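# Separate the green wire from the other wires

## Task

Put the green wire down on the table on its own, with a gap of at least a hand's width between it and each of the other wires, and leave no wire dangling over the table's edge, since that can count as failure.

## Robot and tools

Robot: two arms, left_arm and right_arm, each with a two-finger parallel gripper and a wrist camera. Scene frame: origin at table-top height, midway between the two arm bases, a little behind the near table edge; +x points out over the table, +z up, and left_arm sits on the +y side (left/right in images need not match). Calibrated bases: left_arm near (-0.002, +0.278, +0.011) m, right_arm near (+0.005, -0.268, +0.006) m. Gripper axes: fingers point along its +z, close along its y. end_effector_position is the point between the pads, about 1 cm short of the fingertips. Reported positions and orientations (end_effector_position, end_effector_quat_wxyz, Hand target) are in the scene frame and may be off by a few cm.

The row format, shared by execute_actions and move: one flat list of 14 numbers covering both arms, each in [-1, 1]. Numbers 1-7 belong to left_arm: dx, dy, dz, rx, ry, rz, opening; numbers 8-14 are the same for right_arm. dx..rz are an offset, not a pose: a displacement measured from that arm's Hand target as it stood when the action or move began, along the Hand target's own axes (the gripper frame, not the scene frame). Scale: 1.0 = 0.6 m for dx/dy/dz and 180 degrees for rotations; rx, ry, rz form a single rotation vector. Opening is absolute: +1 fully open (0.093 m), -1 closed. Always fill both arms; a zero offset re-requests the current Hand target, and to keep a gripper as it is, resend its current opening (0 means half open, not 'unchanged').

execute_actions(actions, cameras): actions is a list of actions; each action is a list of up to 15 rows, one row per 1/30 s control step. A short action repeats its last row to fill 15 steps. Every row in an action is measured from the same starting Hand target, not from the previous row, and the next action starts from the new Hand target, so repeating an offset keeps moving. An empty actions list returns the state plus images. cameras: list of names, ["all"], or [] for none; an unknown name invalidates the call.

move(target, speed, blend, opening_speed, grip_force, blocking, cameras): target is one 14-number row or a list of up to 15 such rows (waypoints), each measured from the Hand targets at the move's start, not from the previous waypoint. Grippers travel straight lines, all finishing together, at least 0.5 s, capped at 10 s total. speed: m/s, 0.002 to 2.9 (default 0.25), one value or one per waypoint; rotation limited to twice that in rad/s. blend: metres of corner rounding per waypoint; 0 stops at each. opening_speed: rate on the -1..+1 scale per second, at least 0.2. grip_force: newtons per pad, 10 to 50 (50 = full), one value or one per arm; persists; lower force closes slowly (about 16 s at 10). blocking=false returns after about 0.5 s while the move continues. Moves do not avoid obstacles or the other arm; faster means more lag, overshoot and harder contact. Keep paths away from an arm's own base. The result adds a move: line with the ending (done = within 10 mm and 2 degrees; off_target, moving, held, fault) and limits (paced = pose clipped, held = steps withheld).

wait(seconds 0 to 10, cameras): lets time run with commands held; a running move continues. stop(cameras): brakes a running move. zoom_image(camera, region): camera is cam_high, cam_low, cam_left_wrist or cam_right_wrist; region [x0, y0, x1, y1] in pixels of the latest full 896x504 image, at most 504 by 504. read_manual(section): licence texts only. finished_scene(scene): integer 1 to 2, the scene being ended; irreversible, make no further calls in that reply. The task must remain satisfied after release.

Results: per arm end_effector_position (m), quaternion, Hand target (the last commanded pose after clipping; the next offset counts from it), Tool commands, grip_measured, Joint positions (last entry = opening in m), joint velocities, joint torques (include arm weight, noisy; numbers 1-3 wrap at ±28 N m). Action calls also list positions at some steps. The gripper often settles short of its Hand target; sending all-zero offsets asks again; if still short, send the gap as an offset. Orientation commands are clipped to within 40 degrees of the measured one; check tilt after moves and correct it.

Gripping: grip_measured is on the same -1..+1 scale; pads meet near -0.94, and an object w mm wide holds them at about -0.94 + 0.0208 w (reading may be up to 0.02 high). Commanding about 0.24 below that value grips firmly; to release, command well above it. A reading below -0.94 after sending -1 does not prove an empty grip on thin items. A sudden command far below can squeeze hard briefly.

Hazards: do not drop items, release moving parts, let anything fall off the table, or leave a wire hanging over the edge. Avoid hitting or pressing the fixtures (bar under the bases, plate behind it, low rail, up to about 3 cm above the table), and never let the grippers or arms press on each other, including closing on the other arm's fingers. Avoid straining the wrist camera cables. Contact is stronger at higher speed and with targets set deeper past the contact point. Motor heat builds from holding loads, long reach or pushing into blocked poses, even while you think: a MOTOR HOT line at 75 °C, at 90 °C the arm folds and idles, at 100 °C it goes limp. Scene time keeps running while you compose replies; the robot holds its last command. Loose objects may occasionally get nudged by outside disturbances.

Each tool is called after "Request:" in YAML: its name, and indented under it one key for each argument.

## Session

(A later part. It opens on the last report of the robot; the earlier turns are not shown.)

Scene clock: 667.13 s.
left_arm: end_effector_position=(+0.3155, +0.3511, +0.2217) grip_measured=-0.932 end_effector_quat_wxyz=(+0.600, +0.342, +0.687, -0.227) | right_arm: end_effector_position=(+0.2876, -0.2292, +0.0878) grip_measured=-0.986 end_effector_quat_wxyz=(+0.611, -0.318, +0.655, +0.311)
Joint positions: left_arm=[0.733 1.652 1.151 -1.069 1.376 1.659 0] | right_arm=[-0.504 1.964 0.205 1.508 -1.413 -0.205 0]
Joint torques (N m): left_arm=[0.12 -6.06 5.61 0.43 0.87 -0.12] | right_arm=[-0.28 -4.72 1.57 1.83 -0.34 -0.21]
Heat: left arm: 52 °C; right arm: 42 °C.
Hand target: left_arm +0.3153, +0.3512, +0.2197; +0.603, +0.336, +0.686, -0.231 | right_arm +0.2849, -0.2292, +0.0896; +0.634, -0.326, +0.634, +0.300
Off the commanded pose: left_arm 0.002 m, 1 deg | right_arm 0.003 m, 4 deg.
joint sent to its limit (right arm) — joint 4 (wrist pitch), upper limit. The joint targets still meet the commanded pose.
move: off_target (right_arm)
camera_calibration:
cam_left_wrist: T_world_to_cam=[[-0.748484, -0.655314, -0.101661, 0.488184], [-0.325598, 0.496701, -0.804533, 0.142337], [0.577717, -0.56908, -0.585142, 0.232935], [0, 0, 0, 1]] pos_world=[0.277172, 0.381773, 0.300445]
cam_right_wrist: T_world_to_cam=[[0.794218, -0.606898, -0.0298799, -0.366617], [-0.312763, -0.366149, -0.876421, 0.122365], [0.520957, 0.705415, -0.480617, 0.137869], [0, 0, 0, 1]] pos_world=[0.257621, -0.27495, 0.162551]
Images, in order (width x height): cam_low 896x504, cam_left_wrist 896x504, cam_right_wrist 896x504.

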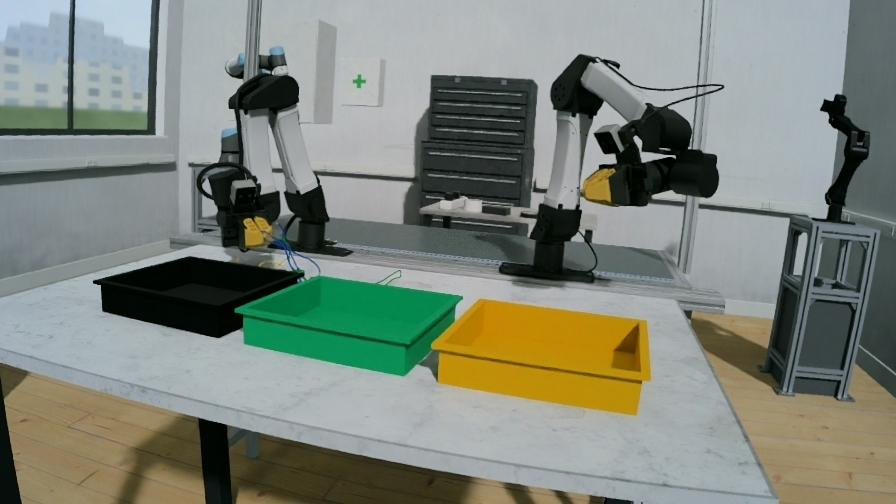

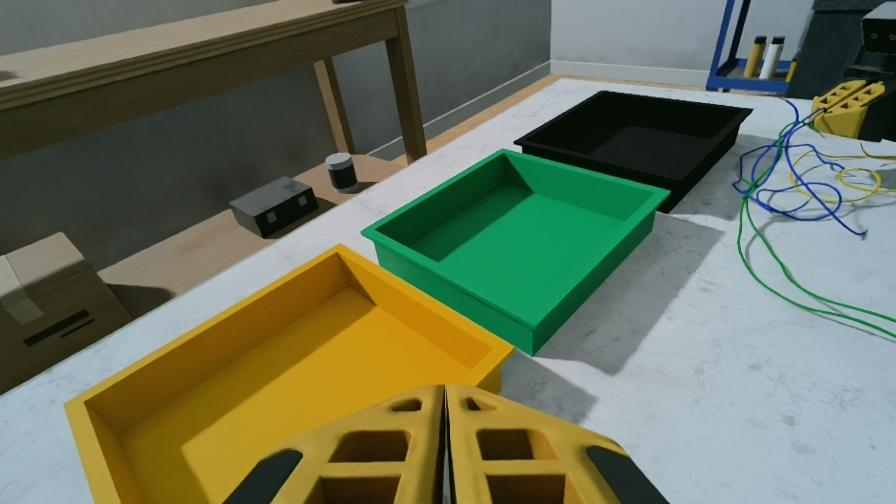

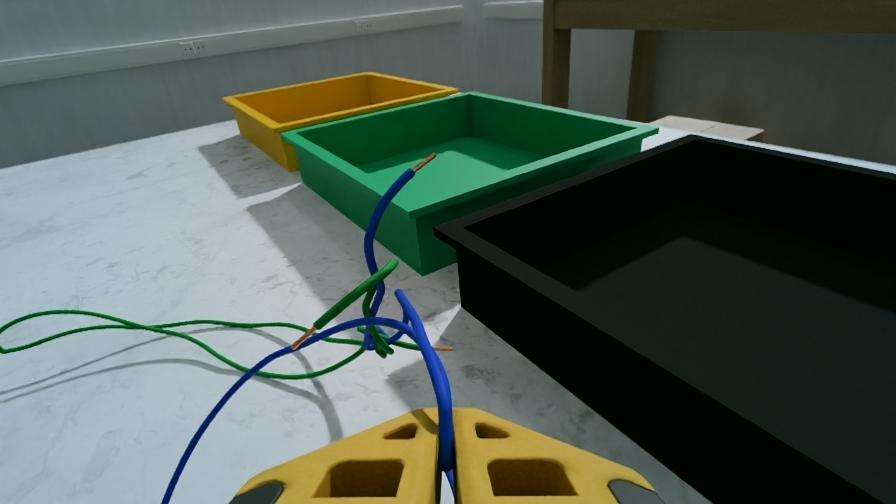

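Request:
execute_actions:
  actions: []

Request:
zoom_image:
  camera: "cam_high"
  region: [280, 100, 560, 280]

Request:
zoom_image:
  camera: "cam_right_wrist"
  region: [200, 130, 500, 430]

Scene clock: 673.33 s.
left_arm: end_effector_position=(+0.3156, +0.3511, +0.2217) grip_measured=-0.932 end_effector_quat_wxyz=(+0.600, +0.342, +0.687, -0.227) | right_arm: end_effector_position=(+0.2876, -0.2292, +0.0878) grip_measured=-0.986 end_effector_quat_wxyz=(+0.611, -0.318, +0.655, +0.311)
Joint positions: left_arm=[0.733 1.652 1.151 -1.069 1.376 1.658 0] | right_arm=[-0.504 1.964 0.205 1.508 -1.413 -0.205 0]
Joint velocities: within noise
Joint torques (N m): left_arm=[0.03 -6.22 5.6 0.46 0.87 -0.11] | right_arm=[-0.32 -4.7 1.47 1.86 -0.31 -0.14]
Heat: left arm: 52 °C; right arm: 42 °C.
Hand target: left_arm +0.3153, +0.3511, +0.2197; +0.603, +0.336, +0.686, -0.231 | right_arm +0.2849, -0.2292, +0.0896; +0.634, -0.326, +0.634, +0.300
Tool commands: left_gripper/opening=-0.934775 right_gripper/opening=-1.0
Off the commanded pose: left_arm 0.002 m, 1 deg | right_arm 0.003 m, 4 deg.
camera_calibration:
cam_left_wrist: T_world_to_cam=[[-0.748463, -0.655346, -0.101608, 0.48824], [-0.325647, 0.496658, -0.80454, 0.14232], [0.577717, -0.56908, -0.585142, 0.232992], [0, 0, 0, 1]] pos_world=[0.277172, 0.381873, 0.300445]
cam_right_wrist: T_world_to_cam=[[0.794218, -0.606898, -0.0298799, -0.366617], [-0.312763, -0.366149, -0.876421, 0.122365], [0.520957, 0.705415, -0.480617, 0.137869], [0, 0, 0, 1]] pos_world=[0.257621, -0.27495, 0.162551]

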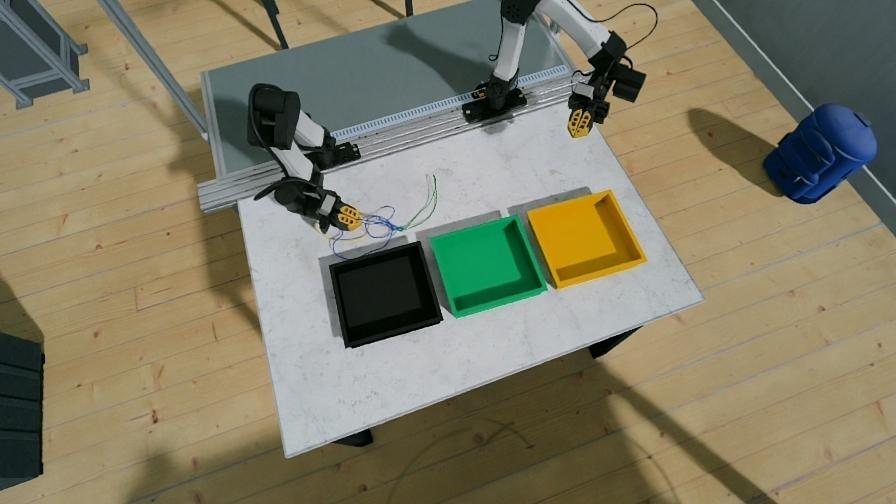

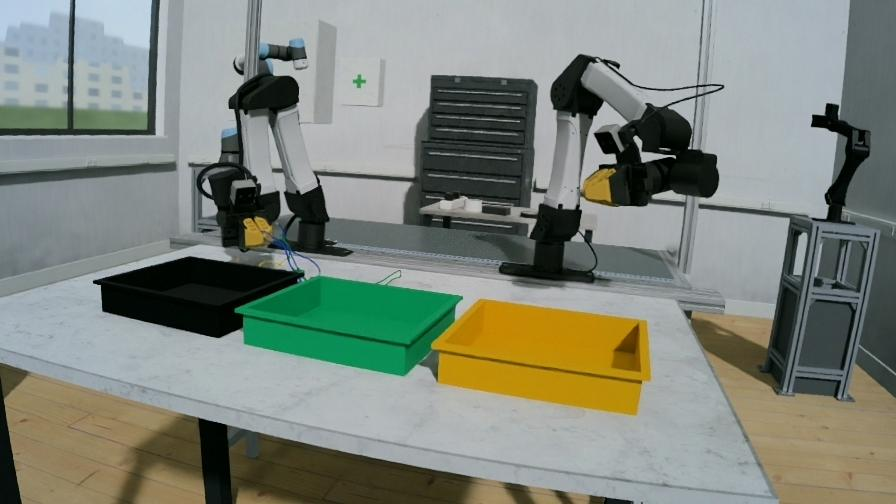

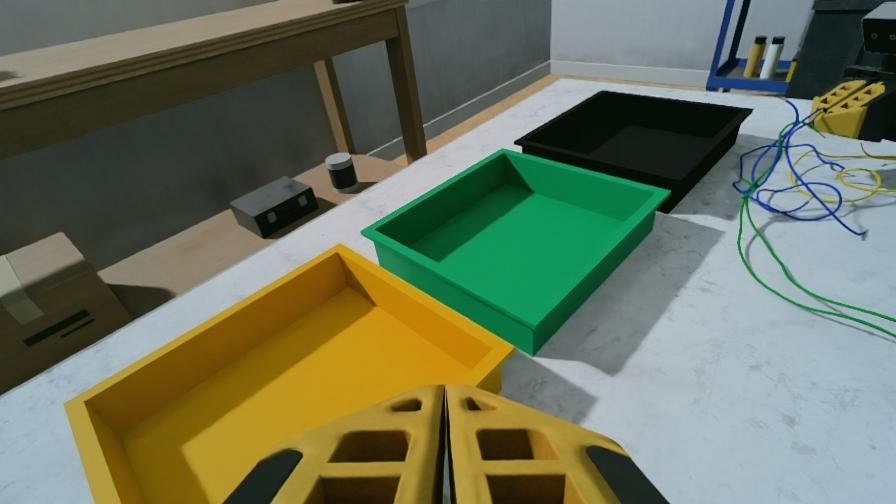

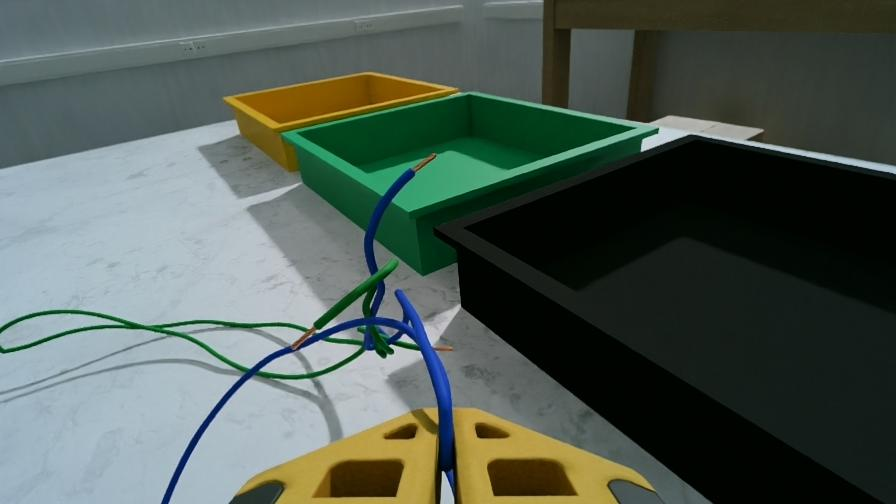

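Scaled by 1.800 from the camera's 896x504 image, which has a finer 1280x720 frame.

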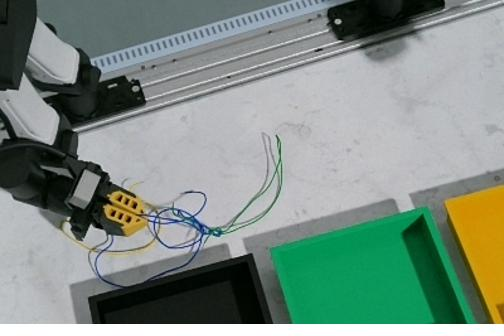

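Scaled by 1.680 from the camera's 896x504 image, which has a finer 1280x720 frame.

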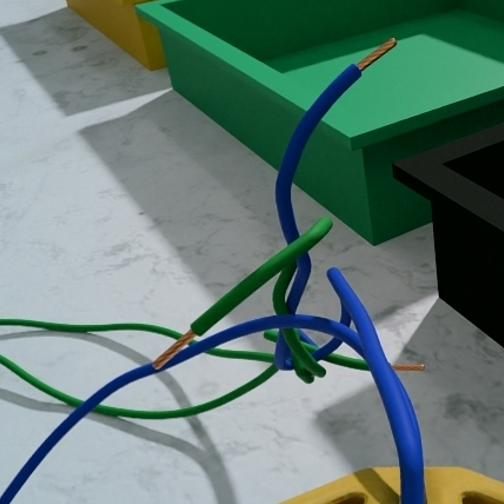

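Request:
move:
  target: [0.099,-0.493,0.351,-0.053,0.446,-0.11,0.2,0,0,0,0,0,0,-1]
  speed: 0.25
  cameras: ["cam_left_wrist","cam_high"]

Scene clock: 727.90 s.
left_arm: end_effector_position=(+0.2320, +0.0175, +0.0989) grip_measured=+0.197 end_effector_quat_wxyz=(-0.001, +0.249, +0.968, +0.003) | right_arm: end_effector_position=(+0.2876, -0.2292, +0.0878) grip_measured=-0.986 end_effector_quat_wxyz=(+0.611, -0.318, +0.655, +0.311)
Joint positions: left_arm=[-0.845 1.908 1.517 -1.2 0.007 -0.33 0.055] | right_arm=[-0.504 1.964 0.205 1.508 -1.413 -0.205 0]
Joint torques (N m): left_arm=[-0.24 -7.31 9.48 0.34 0.07 -0.13] | right_arm=[-0.5 -4.96 1.43 1.89 -0.33 -0.19]
Heat: left arm: 49 °C; right arm: 42 °C.
Hand target: left_arm +0.2354, +0.0125, +0.1001; +0.000, +0.245, +0.970, +0.000 | right_arm +0.2849, -0.2292, +0.0896; +0.634, -0.326, +0.634, +0.300
Off the commanded pose: left_arm 0.006 m, 1 deg | right_arm 0.003 m, 4 deg.
joint sent to its limit (right arm) — joint 4 (wrist pitch), upper limit. The joint targets still meet the commanded pose.
move: off_target (right_arm)
camera_calibration:
cam_left_wrist: T_world_to_cam=[[-0.486792, -0.873509, 0.00409767, 0.127253], [-0.785479, 0.439777, 0.435454, 0.167118], [-0.382175, 0.208757, -0.900202, 0.259697], [0, 0, 0, 1]] pos_world=[0.292463, -0.0165513, 0.160486]
Images, in order (width x height): cam_high 896x504, cam_left_wrist 896x504.

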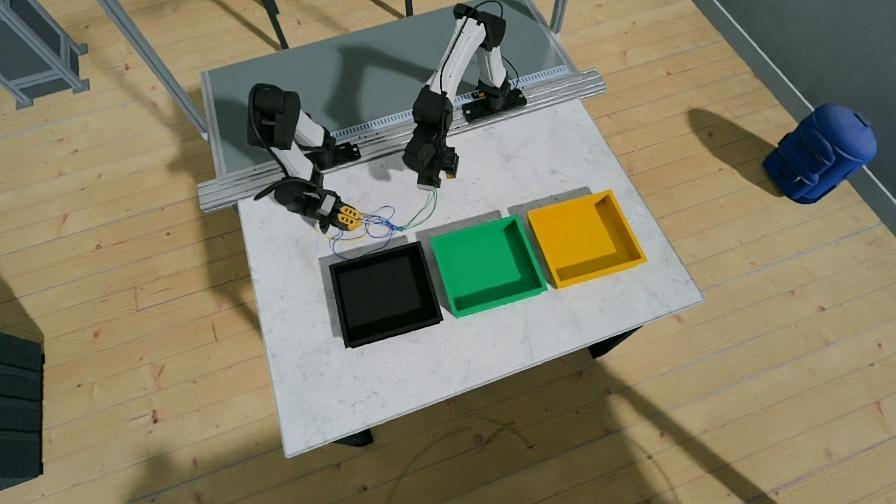

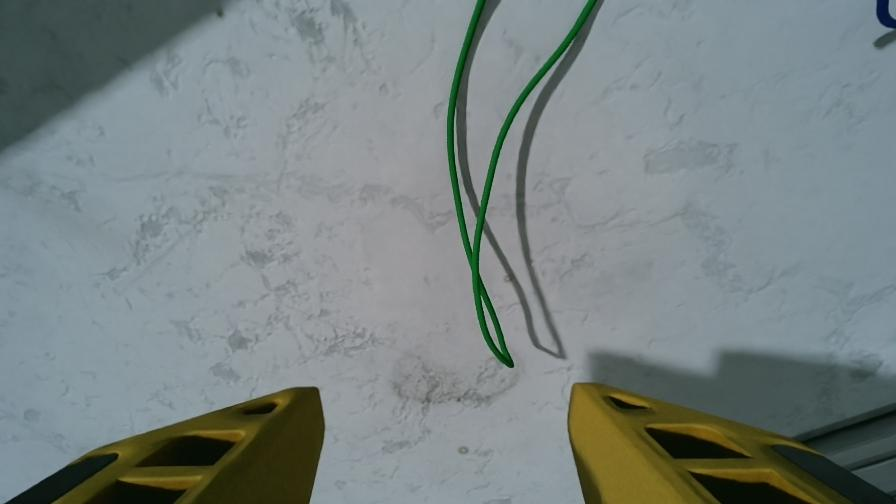

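Request:
move:
  target:
    - [-0.009,-0.017,0.135,0,0,0,0.2,0,0,0,0,0,0,-1]
    - [-0.009,-0.017,0.135,0,0,0,-1,0,0,0,0,0,0,-1]
    - [-0.009,-0.017,0.03,0,0,0,-1,0,0,0,0,0,0,-1]
  speed: 0.12
  opening_speed: 2
  cameras: ["cam_left_wrist","cam_right_wrist"]

Scene clock: 752.17 s.
left_arm: end_effector_position=(+0.2324, +0.0072, +0.0683) grip_measured=-0.981 end_effector_quat_wxyz=(-0.015, +0.246, +0.969, +0.013) | right_arm: end_effector_position=(+0.2876, -0.2291, +0.0878) grip_measured=-0.986 end_effector_quat_wxyz=(+0.611, -0.318, +0.655, +0.311)
Joint positions: left_arm=[-0.864 1.993 1.51 -1.144 0.007 -0.354 0] | right_arm=[-0.504 1.964 0.205 1.508 -1.414 -0.205 0]
Joint torques (N m): left_arm=[-0.35 -11.15 8.66 0.23 0.07 -0.1] | right_arm=[-0.47 -4.57 1.62 1.81 -0.28 -0.18]
Heat: left arm: 53 °C; right arm: 43 °C.
Hand target: left_arm +0.2355, +0.0009, +0.0822; +0.001, +0.245, +0.970, +0.000 | right_arm +0.2849, -0.2292, +0.0896; +0.634, -0.326, +0.634, +0.300
Off the commanded pose: left_arm 0.015 m, 2 deg | right_arm 0.003 m, 4 deg.
joint sent to its limit (right arm) — joint 4 (wrist pitch), upper limit. The joint targets still meet the commanded pose.
move: off_target (left_arm, right_arm)
camera_calibration:
cam_left_wrist: T_world_to_cam=[[-0.481818, -0.87623, -0.00850144, 0.118211], [-0.777589, 0.423065, 0.465158, 0.181526], [-0.403988, 0.230732, -0.885187, 0.238445], [0, 0, 0, 1]] pos_world=[0.294438, -0.0282342, 0.127635]
cam_right_wrist: T_world_to_cam=[[0.794435, -0.606616, -0.02982, -0.366544], [-0.312534, -0.366215, -0.876475, 0.122334], [0.520764, 0.705623, -0.480522, 0.13789], [0, 0, 0, 1]] pos_world=[0.257621, -0.274849, 0.162551]
Images, in order (width x height): cam_left_wrist 896x504, cam_right_wrist 896x504.

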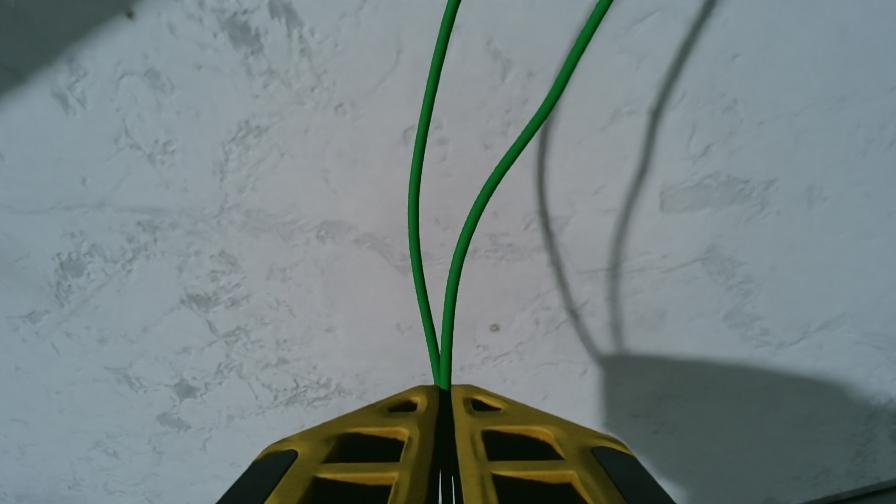

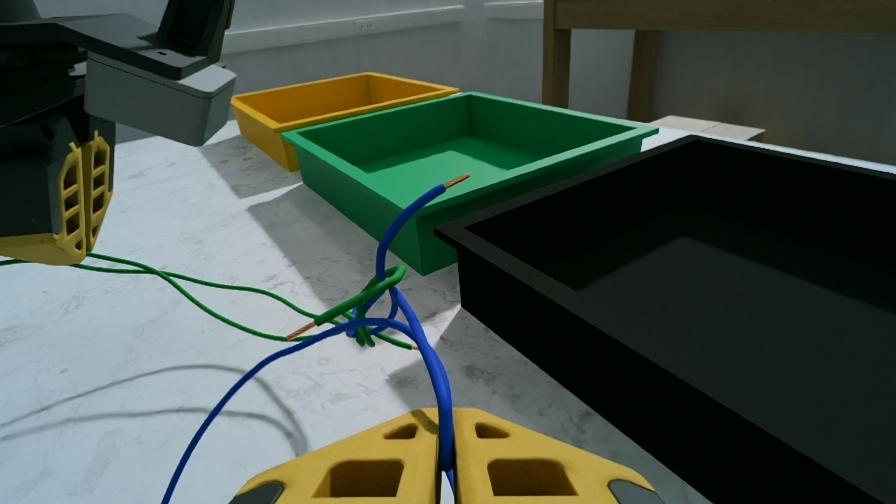

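Request:
move:
  target: [0.107,0.265,-0.05,0,0,0,-1,0,0,0,0,0,0,-1]
  speed: 0.1
  cameras: ["cam_left_wrist","cam_right_wrist"]

Scene clock: 762.50 s.
left_arm: end_effector_position=(+0.2668, +0.1051, +0.1198) grip_measured=-0.981 end_effector_quat_wxyz=(+0.047, +0.281, +0.952, -0.109) | right_arm: end_effector_position=(+0.2680, -0.2108, +0.0899) grip_measured=-0.986 end_effector_quat_wxyz=(+0.595, -0.353, +0.628, +0.356)
Joint positions: left_arm=[-0.476 1.659 1.275 -1.073 0.203 0.095 0] | right_arm=[-0.48 1.964 0.188 1.507 -1.52 -0.219 0]
Joint torques (N m): left_arm=[5.3 -9.05 4.56 -0.71 -1.64 -0.03] | right_arm=[-3.45 -5.63 2.26 1.65 0.79 -0.11]
Heat: left arm: 52 °C; right arm: 43 °C.
Hand target: left_arm +0.2543, +0.1713, +0.1121; +0.001, +0.245, +0.970, +0.000 | right_arm +0.2848, -0.2292, +0.0896; +0.634, -0.326, +0.633, +0.300
Off the commanded pose: left_arm 0.068 m, 14 deg | right_arm 0.025 m, 8 deg.
move: off_target (left_arm, right_arm)
camera_calibration:
cam_left_wrist: T_world_to_cam=[[-0.549766, -0.813472, 0.189792, 0.208876], [-0.762437, 0.581494, 0.28382, 0.143913], [-0.341243, 0.0113305, -0.939907, 0.288107], [0, 0, 0, 1]] pos_world=[0.322872, 0.0829656, 0.190305]
cam_right_wrist: T_world_to_cam=[[0.865131, -0.500034, -0.0389294, -0.335466], [-0.260672, -0.381971, -0.88665, 0.108382], [0.428485, 0.777216, -0.4608, 0.174175], [0, 0, 0, 1]] pos_world=[0.243842, -0.261717, 0.163297]
Images, in order (width x height): cam_left_wrist 896x504, cam_right_wrist 896x504.

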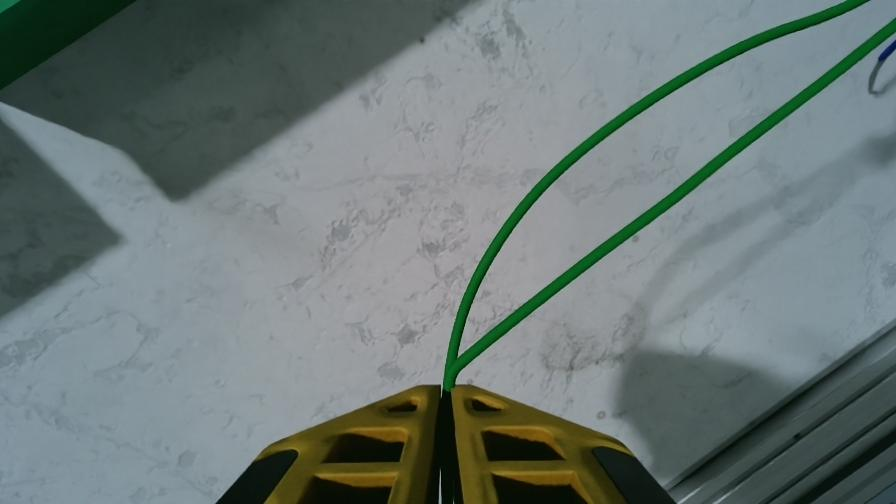

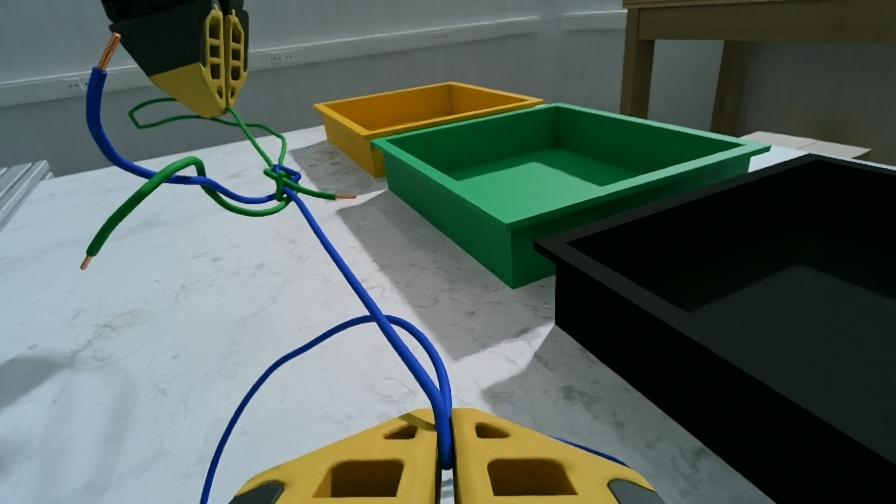

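Request:
zoom_image:
  camera: "cam_right_wrist"
  region: [70, 20, 370, 290]

Scaled by 1.680 from the camera's 896x504 image, which has a finer 1280x720 frame.

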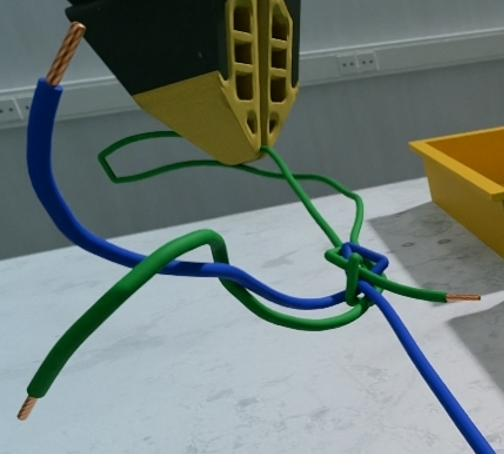

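Request:
move:
  target: [-0.04,-0.22,0.0,0,0,0,-1,0,0,0,0,0,0,-1]
  speed: 0.12
  cameras: ["cam_left_wrist","cam_right_wrist"]

Request:
zoom_image:
  camera: "cam_right_wrist"
  region: [200, 150, 450, 430]

Request:
zoom_image:
  camera: "cam_left_wrist"
  region: [420, 0, 896, 400]

Scene clock: 786.20 s.
left_arm: end_effector_position=(+0.2075, +0.0468, +0.1101) grip_measured=-0.981 end_effector_quat_wxyz=(-0.004, +0.249, +0.968, -0.004) | right_arm: end_effector_position=(+0.2800, -0.2239, +0.0868) grip_measured=-0.986 end_effector_quat_wxyz=(+0.607, -0.325, +0.650, +0.322)
Joint positions: left_arm=[-0.831 1.757 1.372 -1.205 0.023 -0.316 0] | right_arm=[-0.502 1.964 0.188 1.506 -1.44 -0.219 0]
Joint torques (N m): left_arm=[-0.18 -6.13 9.39 0.31 -0.1 -0.12] | right_arm=[-0.83 -4.66 2.65 1.83 -0.07 -0.07]
Heat: left arm: 50 °C; right arm: 43 °C.
Hand target: left_arm +0.2128, +0.0437, +0.1122; +0.001, +0.245, +0.970, +0.000 | right_arm +0.2848, -0.2293, +0.0895; +0.634, -0.326, +0.634, +0.300
Off the commanded pose: left_arm 0.007 m, 1 deg | right_arm 0.008 m, 4 deg.
joint sent to its limit (right arm) — joint 4 (wrist pitch), upper limit. The joint targets still meet the commanded pose.
move: off_target (right_arm)
camera_calibration:
cam_left_wrist: T_world_to_cam=[[-0.486608, -0.873399, 0.0196606, 0.139093], [-0.780818, 0.444901, 0.438619, 0.128532], [-0.391836, 0.198084, -0.898458, 0.256764], [0, 0, 0, 1]] pos_world=[0.268654, 0.013439, 0.17158]
cam_right_wrist: T_world_to_cam=[[0.810752, -0.584336, -0.035104, -0.35651], [-0.304403, -0.369611, -0.87791, 0.118088], [0.50002, 0.722453, -0.477537, 0.146999], [0, 0, 0, 1]] pos_world=[0.251485, -0.270875, 0.161353]
Images, in order (width x height): cam_left_wrist 896x504, cam_right_wrist 896x504.

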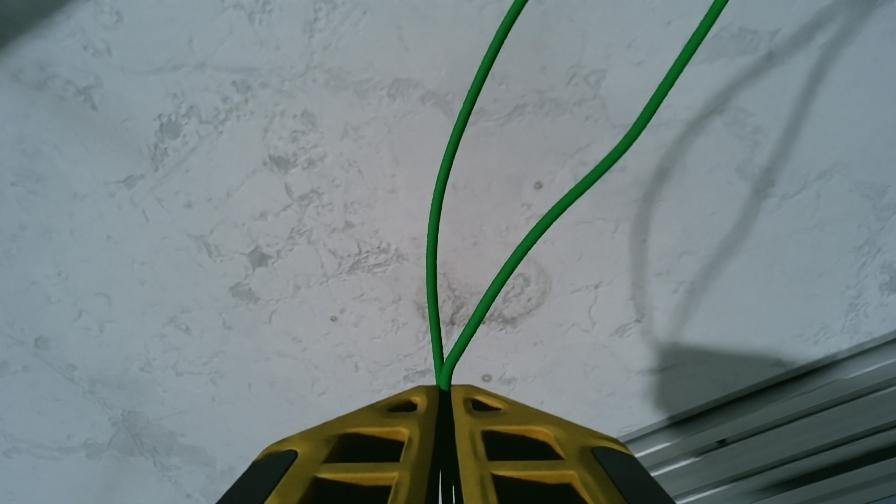

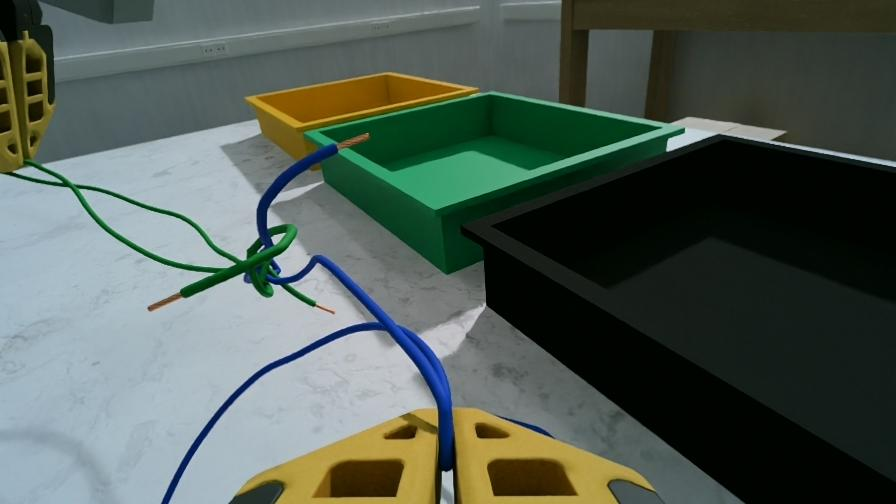

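Scaled by 1.800 from the camera's 896x504 image, which has a finer 1280x720 frame.

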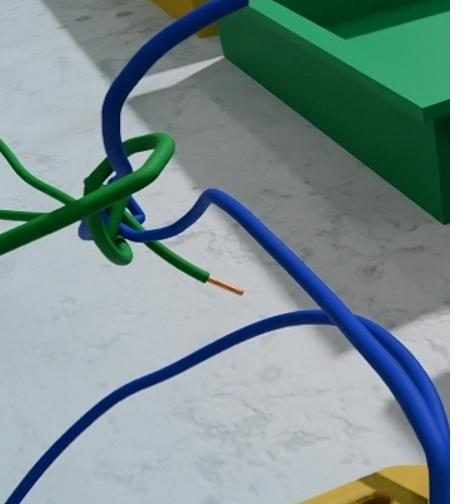

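Scaled by 1.059 from the camera's 896x504 image, which has a finer 1280x720 frame.

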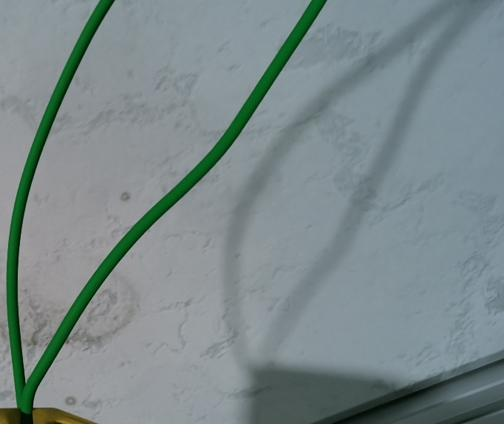

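Request:
zoom_image:
  camera: "cam_right_wrist"
  region: [220, 200, 340, 320]

Request:
execute_actions:
  actions: []
  cameras: ["cam_high"]

Request:
zoom_image:
  camera: "cam_high"
  region: [330, 160, 470, 270]

Scaled by 4.200 from the camera's 896x504 image, which has a finer 1280x720 frame.

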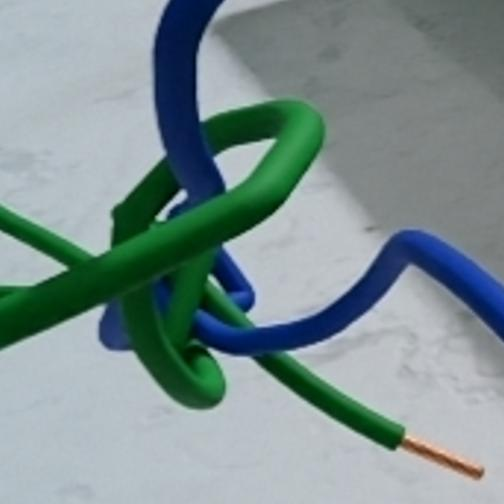

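Scene clock: 796.40 s.
left_arm: end_effector_position=(+0.2075, +0.0468, +0.1101) grip_measured=-0.981 end_effector_quat_wxyz=(-0.004, +0.249, +0.969, -0.004) | right_arm: end_effector_position=(+0.2800, -0.2239, +0.0868) grip_measured=-0.986 end_effector_quat_wxyz=(+0.607, -0.325, +0.650, +0.322)
Joint positions: left_arm=[-0.831 1.757 1.372 -1.205 0.023 -0.317 0] | right_arm=[-0.502 1.964 0.188 1.506 -1.44 -0.219 0]
Joint velocities: within noise
Joint torques (N m): left_arm=[-0.32 -6.11 9.48 0.34 -0.09 -0.15] | right_arm=[-0.69 -4.74 2.84 1.8 -0.04 -0.03]
Heat: left arm: 52 °C; right arm: 43 °C.
Hand target: left_arm +0.2128, +0.0437, +0.1122; +0.001, +0.245, +0.970, -0.001 | right_arm +0.2848, -0.2293, +0.0895; +0.634, -0.326, +0.634, +0.300
Tool commands: left_gripper/opening=-1.0 right_gripper/opening=-1.0
Off the commanded pose: left_arm 0.007 m, 1 deg | right_arm 0.008 m, 4 deg.
Images, in order (width x height): cam_high 896x504.

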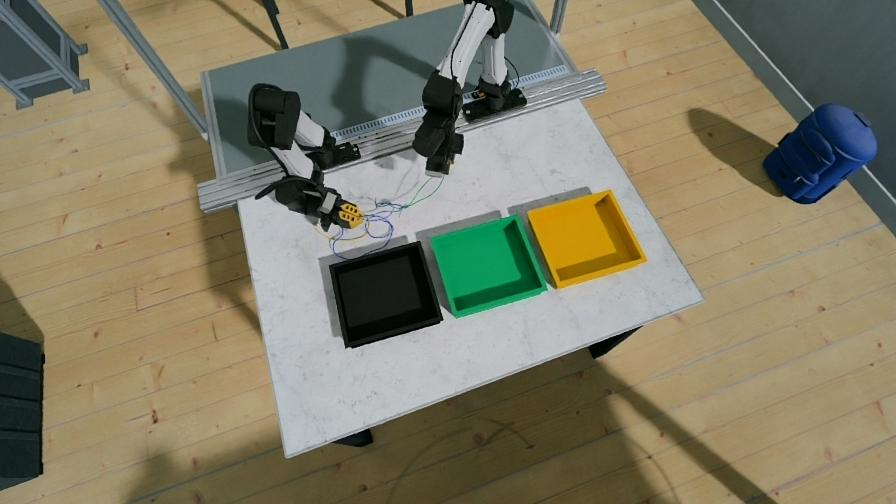

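Scaled by 3.600 from the camera's 896x504 image, which has a finer 1280x720 frame.

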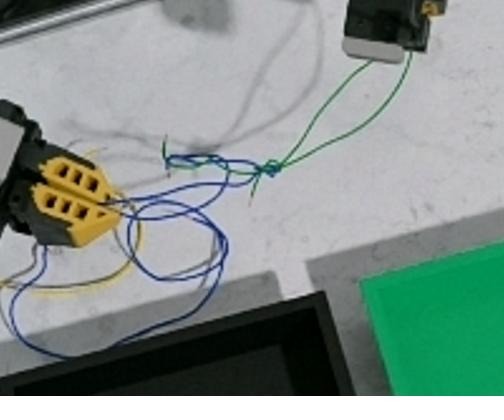

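Request:
move:
  target:
    - [0,0,0,0,0,0,-1,-0.351,0.104,0.15,-0.2,0,0,-1]
    - [0,0,0,0,0,0,0.2,-0.351,0.104,0.15,-0.2,0,0,-1]
  speed: 0.15
  opening_speed: 0.6
  cameras: ["all"]

Scene clock: 872.10 s.
left_arm: end_effector_position=(+0.2073, +0.0472, +0.1102) grip_measured=+0.197 end_effector_quat_wxyz=(-0.005, +0.249, +0.969, -0.003) | right_arm: end_effector_position=(+0.2884, -0.1146, +0.2850) grip_measured=-0.986 end_effector_quat_wxyz=(+0.508, -0.478, +0.535, +0.477)
Joint positions: left_arm=[-0.831 1.757 1.372 -1.207 0.022 -0.317 0.055] | right_arm=[-0.094 1.425 0.682 1.133 -1.568 0.425 0]
Joint torques (N m): left_arm=[-0.27 -6.04 9.46 0.33 -0.08 -0.15] | right_arm=[0.34 -6.58 9.22 1.01 0.18 0]
Heat: left arm: 57 °C; right arm: 43 °C.
Hand target: left_arm +0.2128, +0.0437, +0.1122; +0.001, +0.245, +0.970, +0.000 | right_arm +0.2865, -0.1133, +0.2967; +0.503, -0.506, +0.510, +0.481
Off the commanded pose: left_arm 0.007 m, 1 deg | right_arm 0.012 m, 4 deg.
joint sent to its limit (right arm) — joint 5 (wrist yaw), lower limit. The joint targets are off in orientation, not in position.
move: off_target (right_arm)
camera_calibration:
cam_left_wrist: T_world_to_cam=[[-0.485941, -0.8738, 0.0182783, 0.139326], [-0.78083, 0.443444, 0.440071, 0.128102], [-0.39264, 0.199577, -0.897777, 0.256527], [0, 0, 0, 1]] pos_world=[0.268452, 0.01374, 0.171383]
cam_right_wrist: T_world_to_cam=[[0.995086, -0.0917134, -0.0373157, -0.288516], [-0.0747891, -0.449226, -0.890282, 0.263185], [0.0648876, 0.888698, -0.453878, 0.296282], [0, 0, 0, 1]] pos_world=[0.287556, -0.171537, 0.358019]

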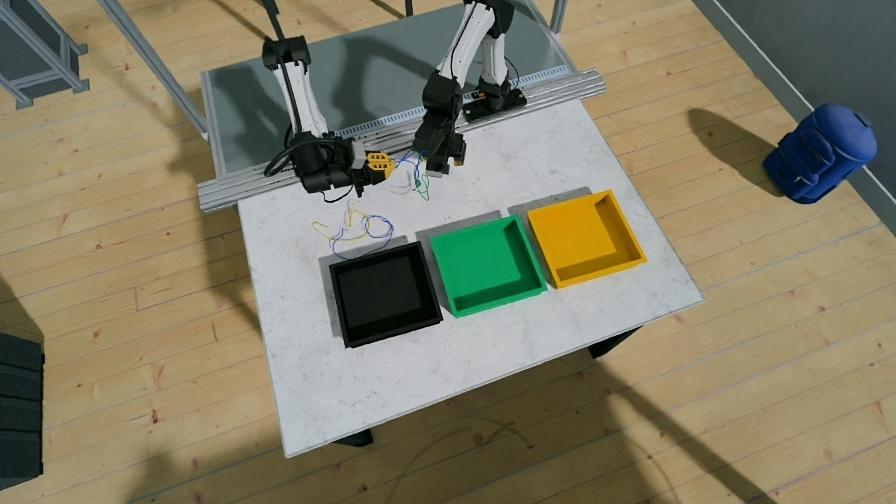

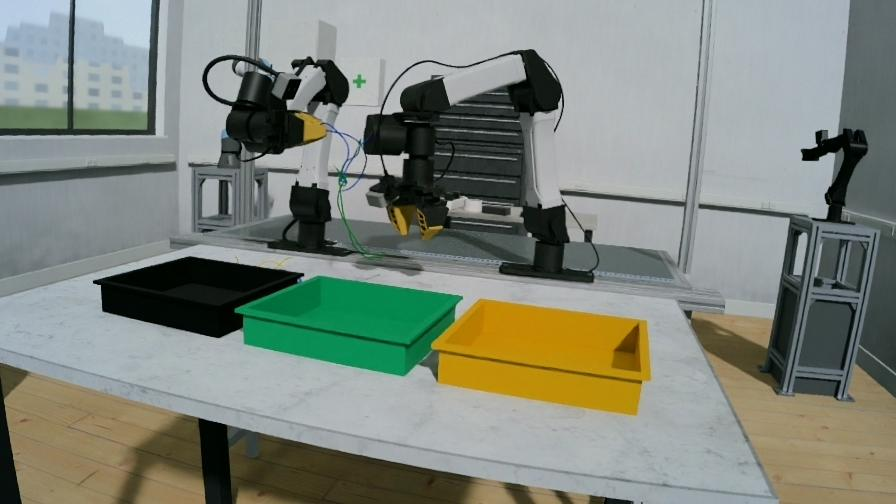

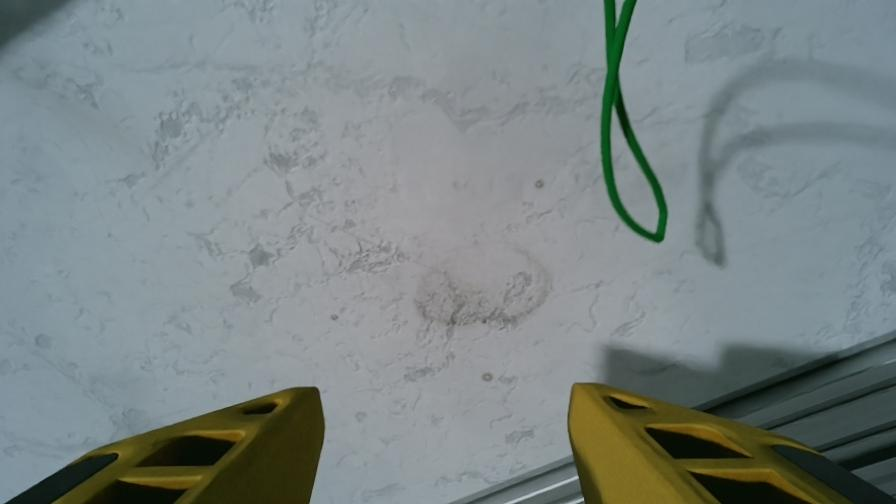

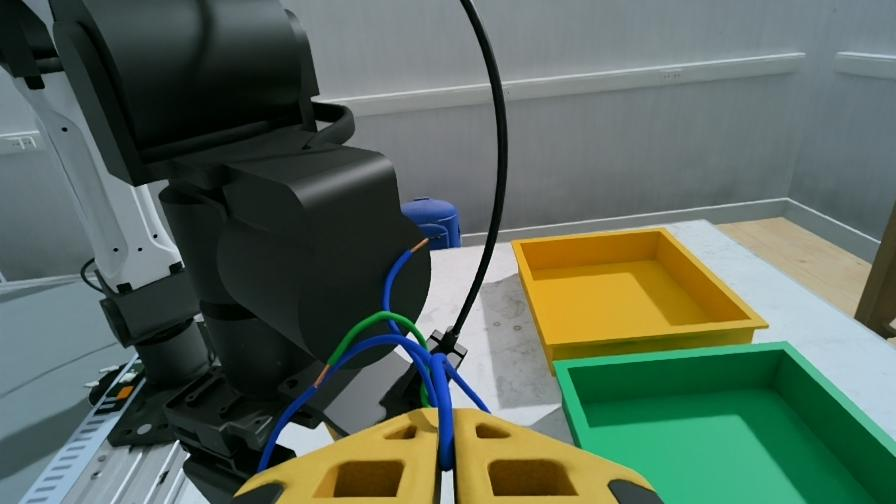

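Request:
move:
  target: [-0.044,0.188,-0.147,0.217,-0.4,0.249,0.2,0,0,0,0,0,0,-1]
  speed: 0.3
  cameras: ["cam_left_wrist","cam_right_wrist"]

Request:
zoom_image:
  camera: "cam_left_wrist"
  region: [300, 0, 700, 400]

Scene clock: 892.70 s.
left_arm: end_effector_position=(+0.2838, +0.1298, +0.1954) grip_measured=+0.197 end_effector_quat_wxyz=(+0.464, +0.502, +0.587, -0.434) | right_arm: end_effector_position=(+0.2884, -0.1146, +0.2850) grip_measured=-0.986 end_effector_quat_wxyz=(+0.508, -0.478, +0.535, +0.477)
Joint positions: left_arm=[0.042 1.568 0.947 -0.693 1.363 1.247 0.055] | right_arm=[-0.094 1.425 0.682 1.133 -1.568 0.425 0]
Joint torques (N m): left_arm=[0.1 -4.6 9.44 0.69 0.84 0.1] | right_arm=[0.54 -6.76 9.24 1.04 0.15 0.05]
Heat: left arm: 57 °C; right arm: 41 °C.
Hand target: left_arm +0.2895, +0.1306, +0.2004; +0.470, +0.507, +0.579, -0.432 | right_arm +0.2865, -0.1133, +0.2967; +0.503, -0.506, +0.510, +0.481
Off the commanded pose: left_arm 0.008 m, 1 deg | right_arm 0.012 m, 4 deg.
joint sent to its limit (right arm) — joint 5 (wrist yaw), lower limit. The joint targets are off in orientation, not in position.
move: off_target (right_arm)
camera_calibration:
cam_left_wrist: T_world_to_cam=[[-0.993252, -0.109059, 0.0394488, 0.287701], [-0.0967876, 0.592104, -0.800028, 0.142608], [0.0638924, -0.798448, -0.598665, 0.288139], [0, 0, 0, 1]] pos_world=[0.281153, 0.177001, 0.27524]
cam_right_wrist: T_world_to_cam=[[0.995086, -0.0917134, -0.0373157, -0.288516], [-0.0747891, -0.449226, -0.890282, 0.263185], [0.0648876, 0.888698, -0.453878, 0.296282], [0, 0, 0, 1]] pos_world=[0.287556, -0.171537, 0.358019]
Images, in order (width x height): cam_left_wrist 896x504, cam_right_wrist 896x504.

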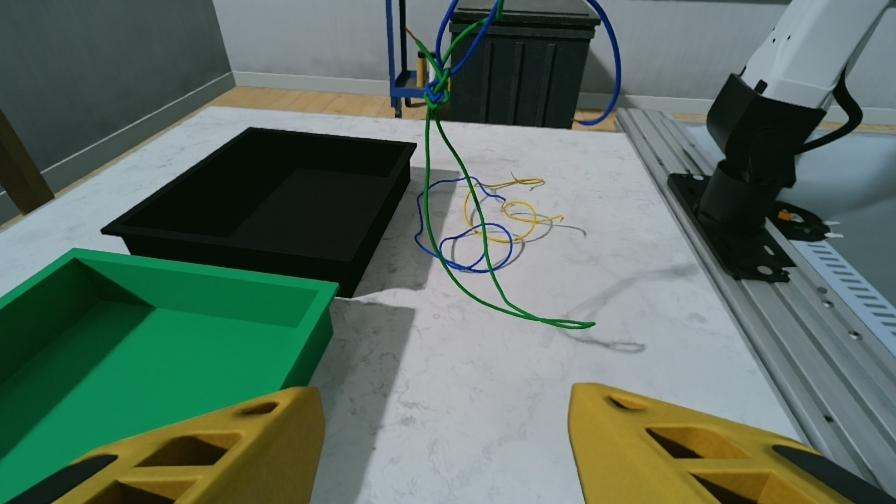

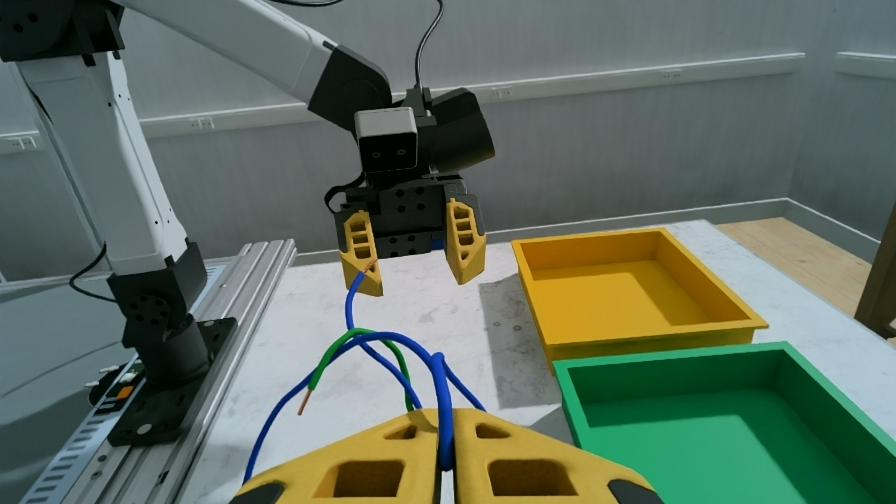

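Scaled by 1.260 from the camera's 896x504 image, which has a finer 1280x720 frame.

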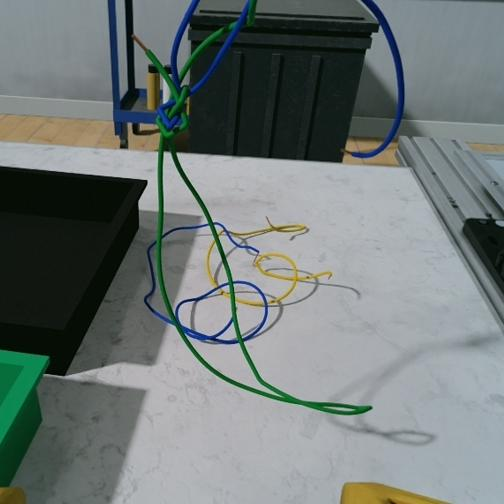

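Request:
zoom_image:
  camera: "cam_left_wrist"
  region: [380, 0, 540, 130]

Request:
zoom_image:
  camera: "cam_right_wrist"
  region: [230, 230, 530, 480]

Scaled by 3.150 from the camera's 896x504 image, which has a finer 1280x720 frame.

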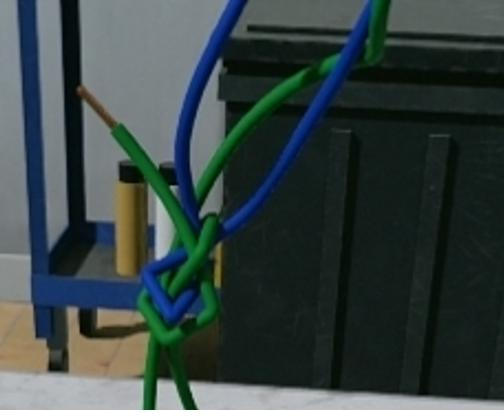

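Scaled by 1.680 from the camera's 896x504 image, which has a finer 1280x720 frame.

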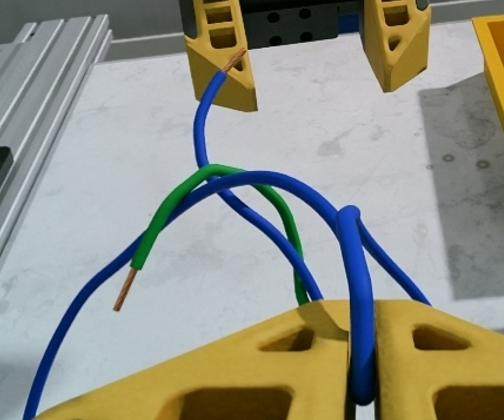

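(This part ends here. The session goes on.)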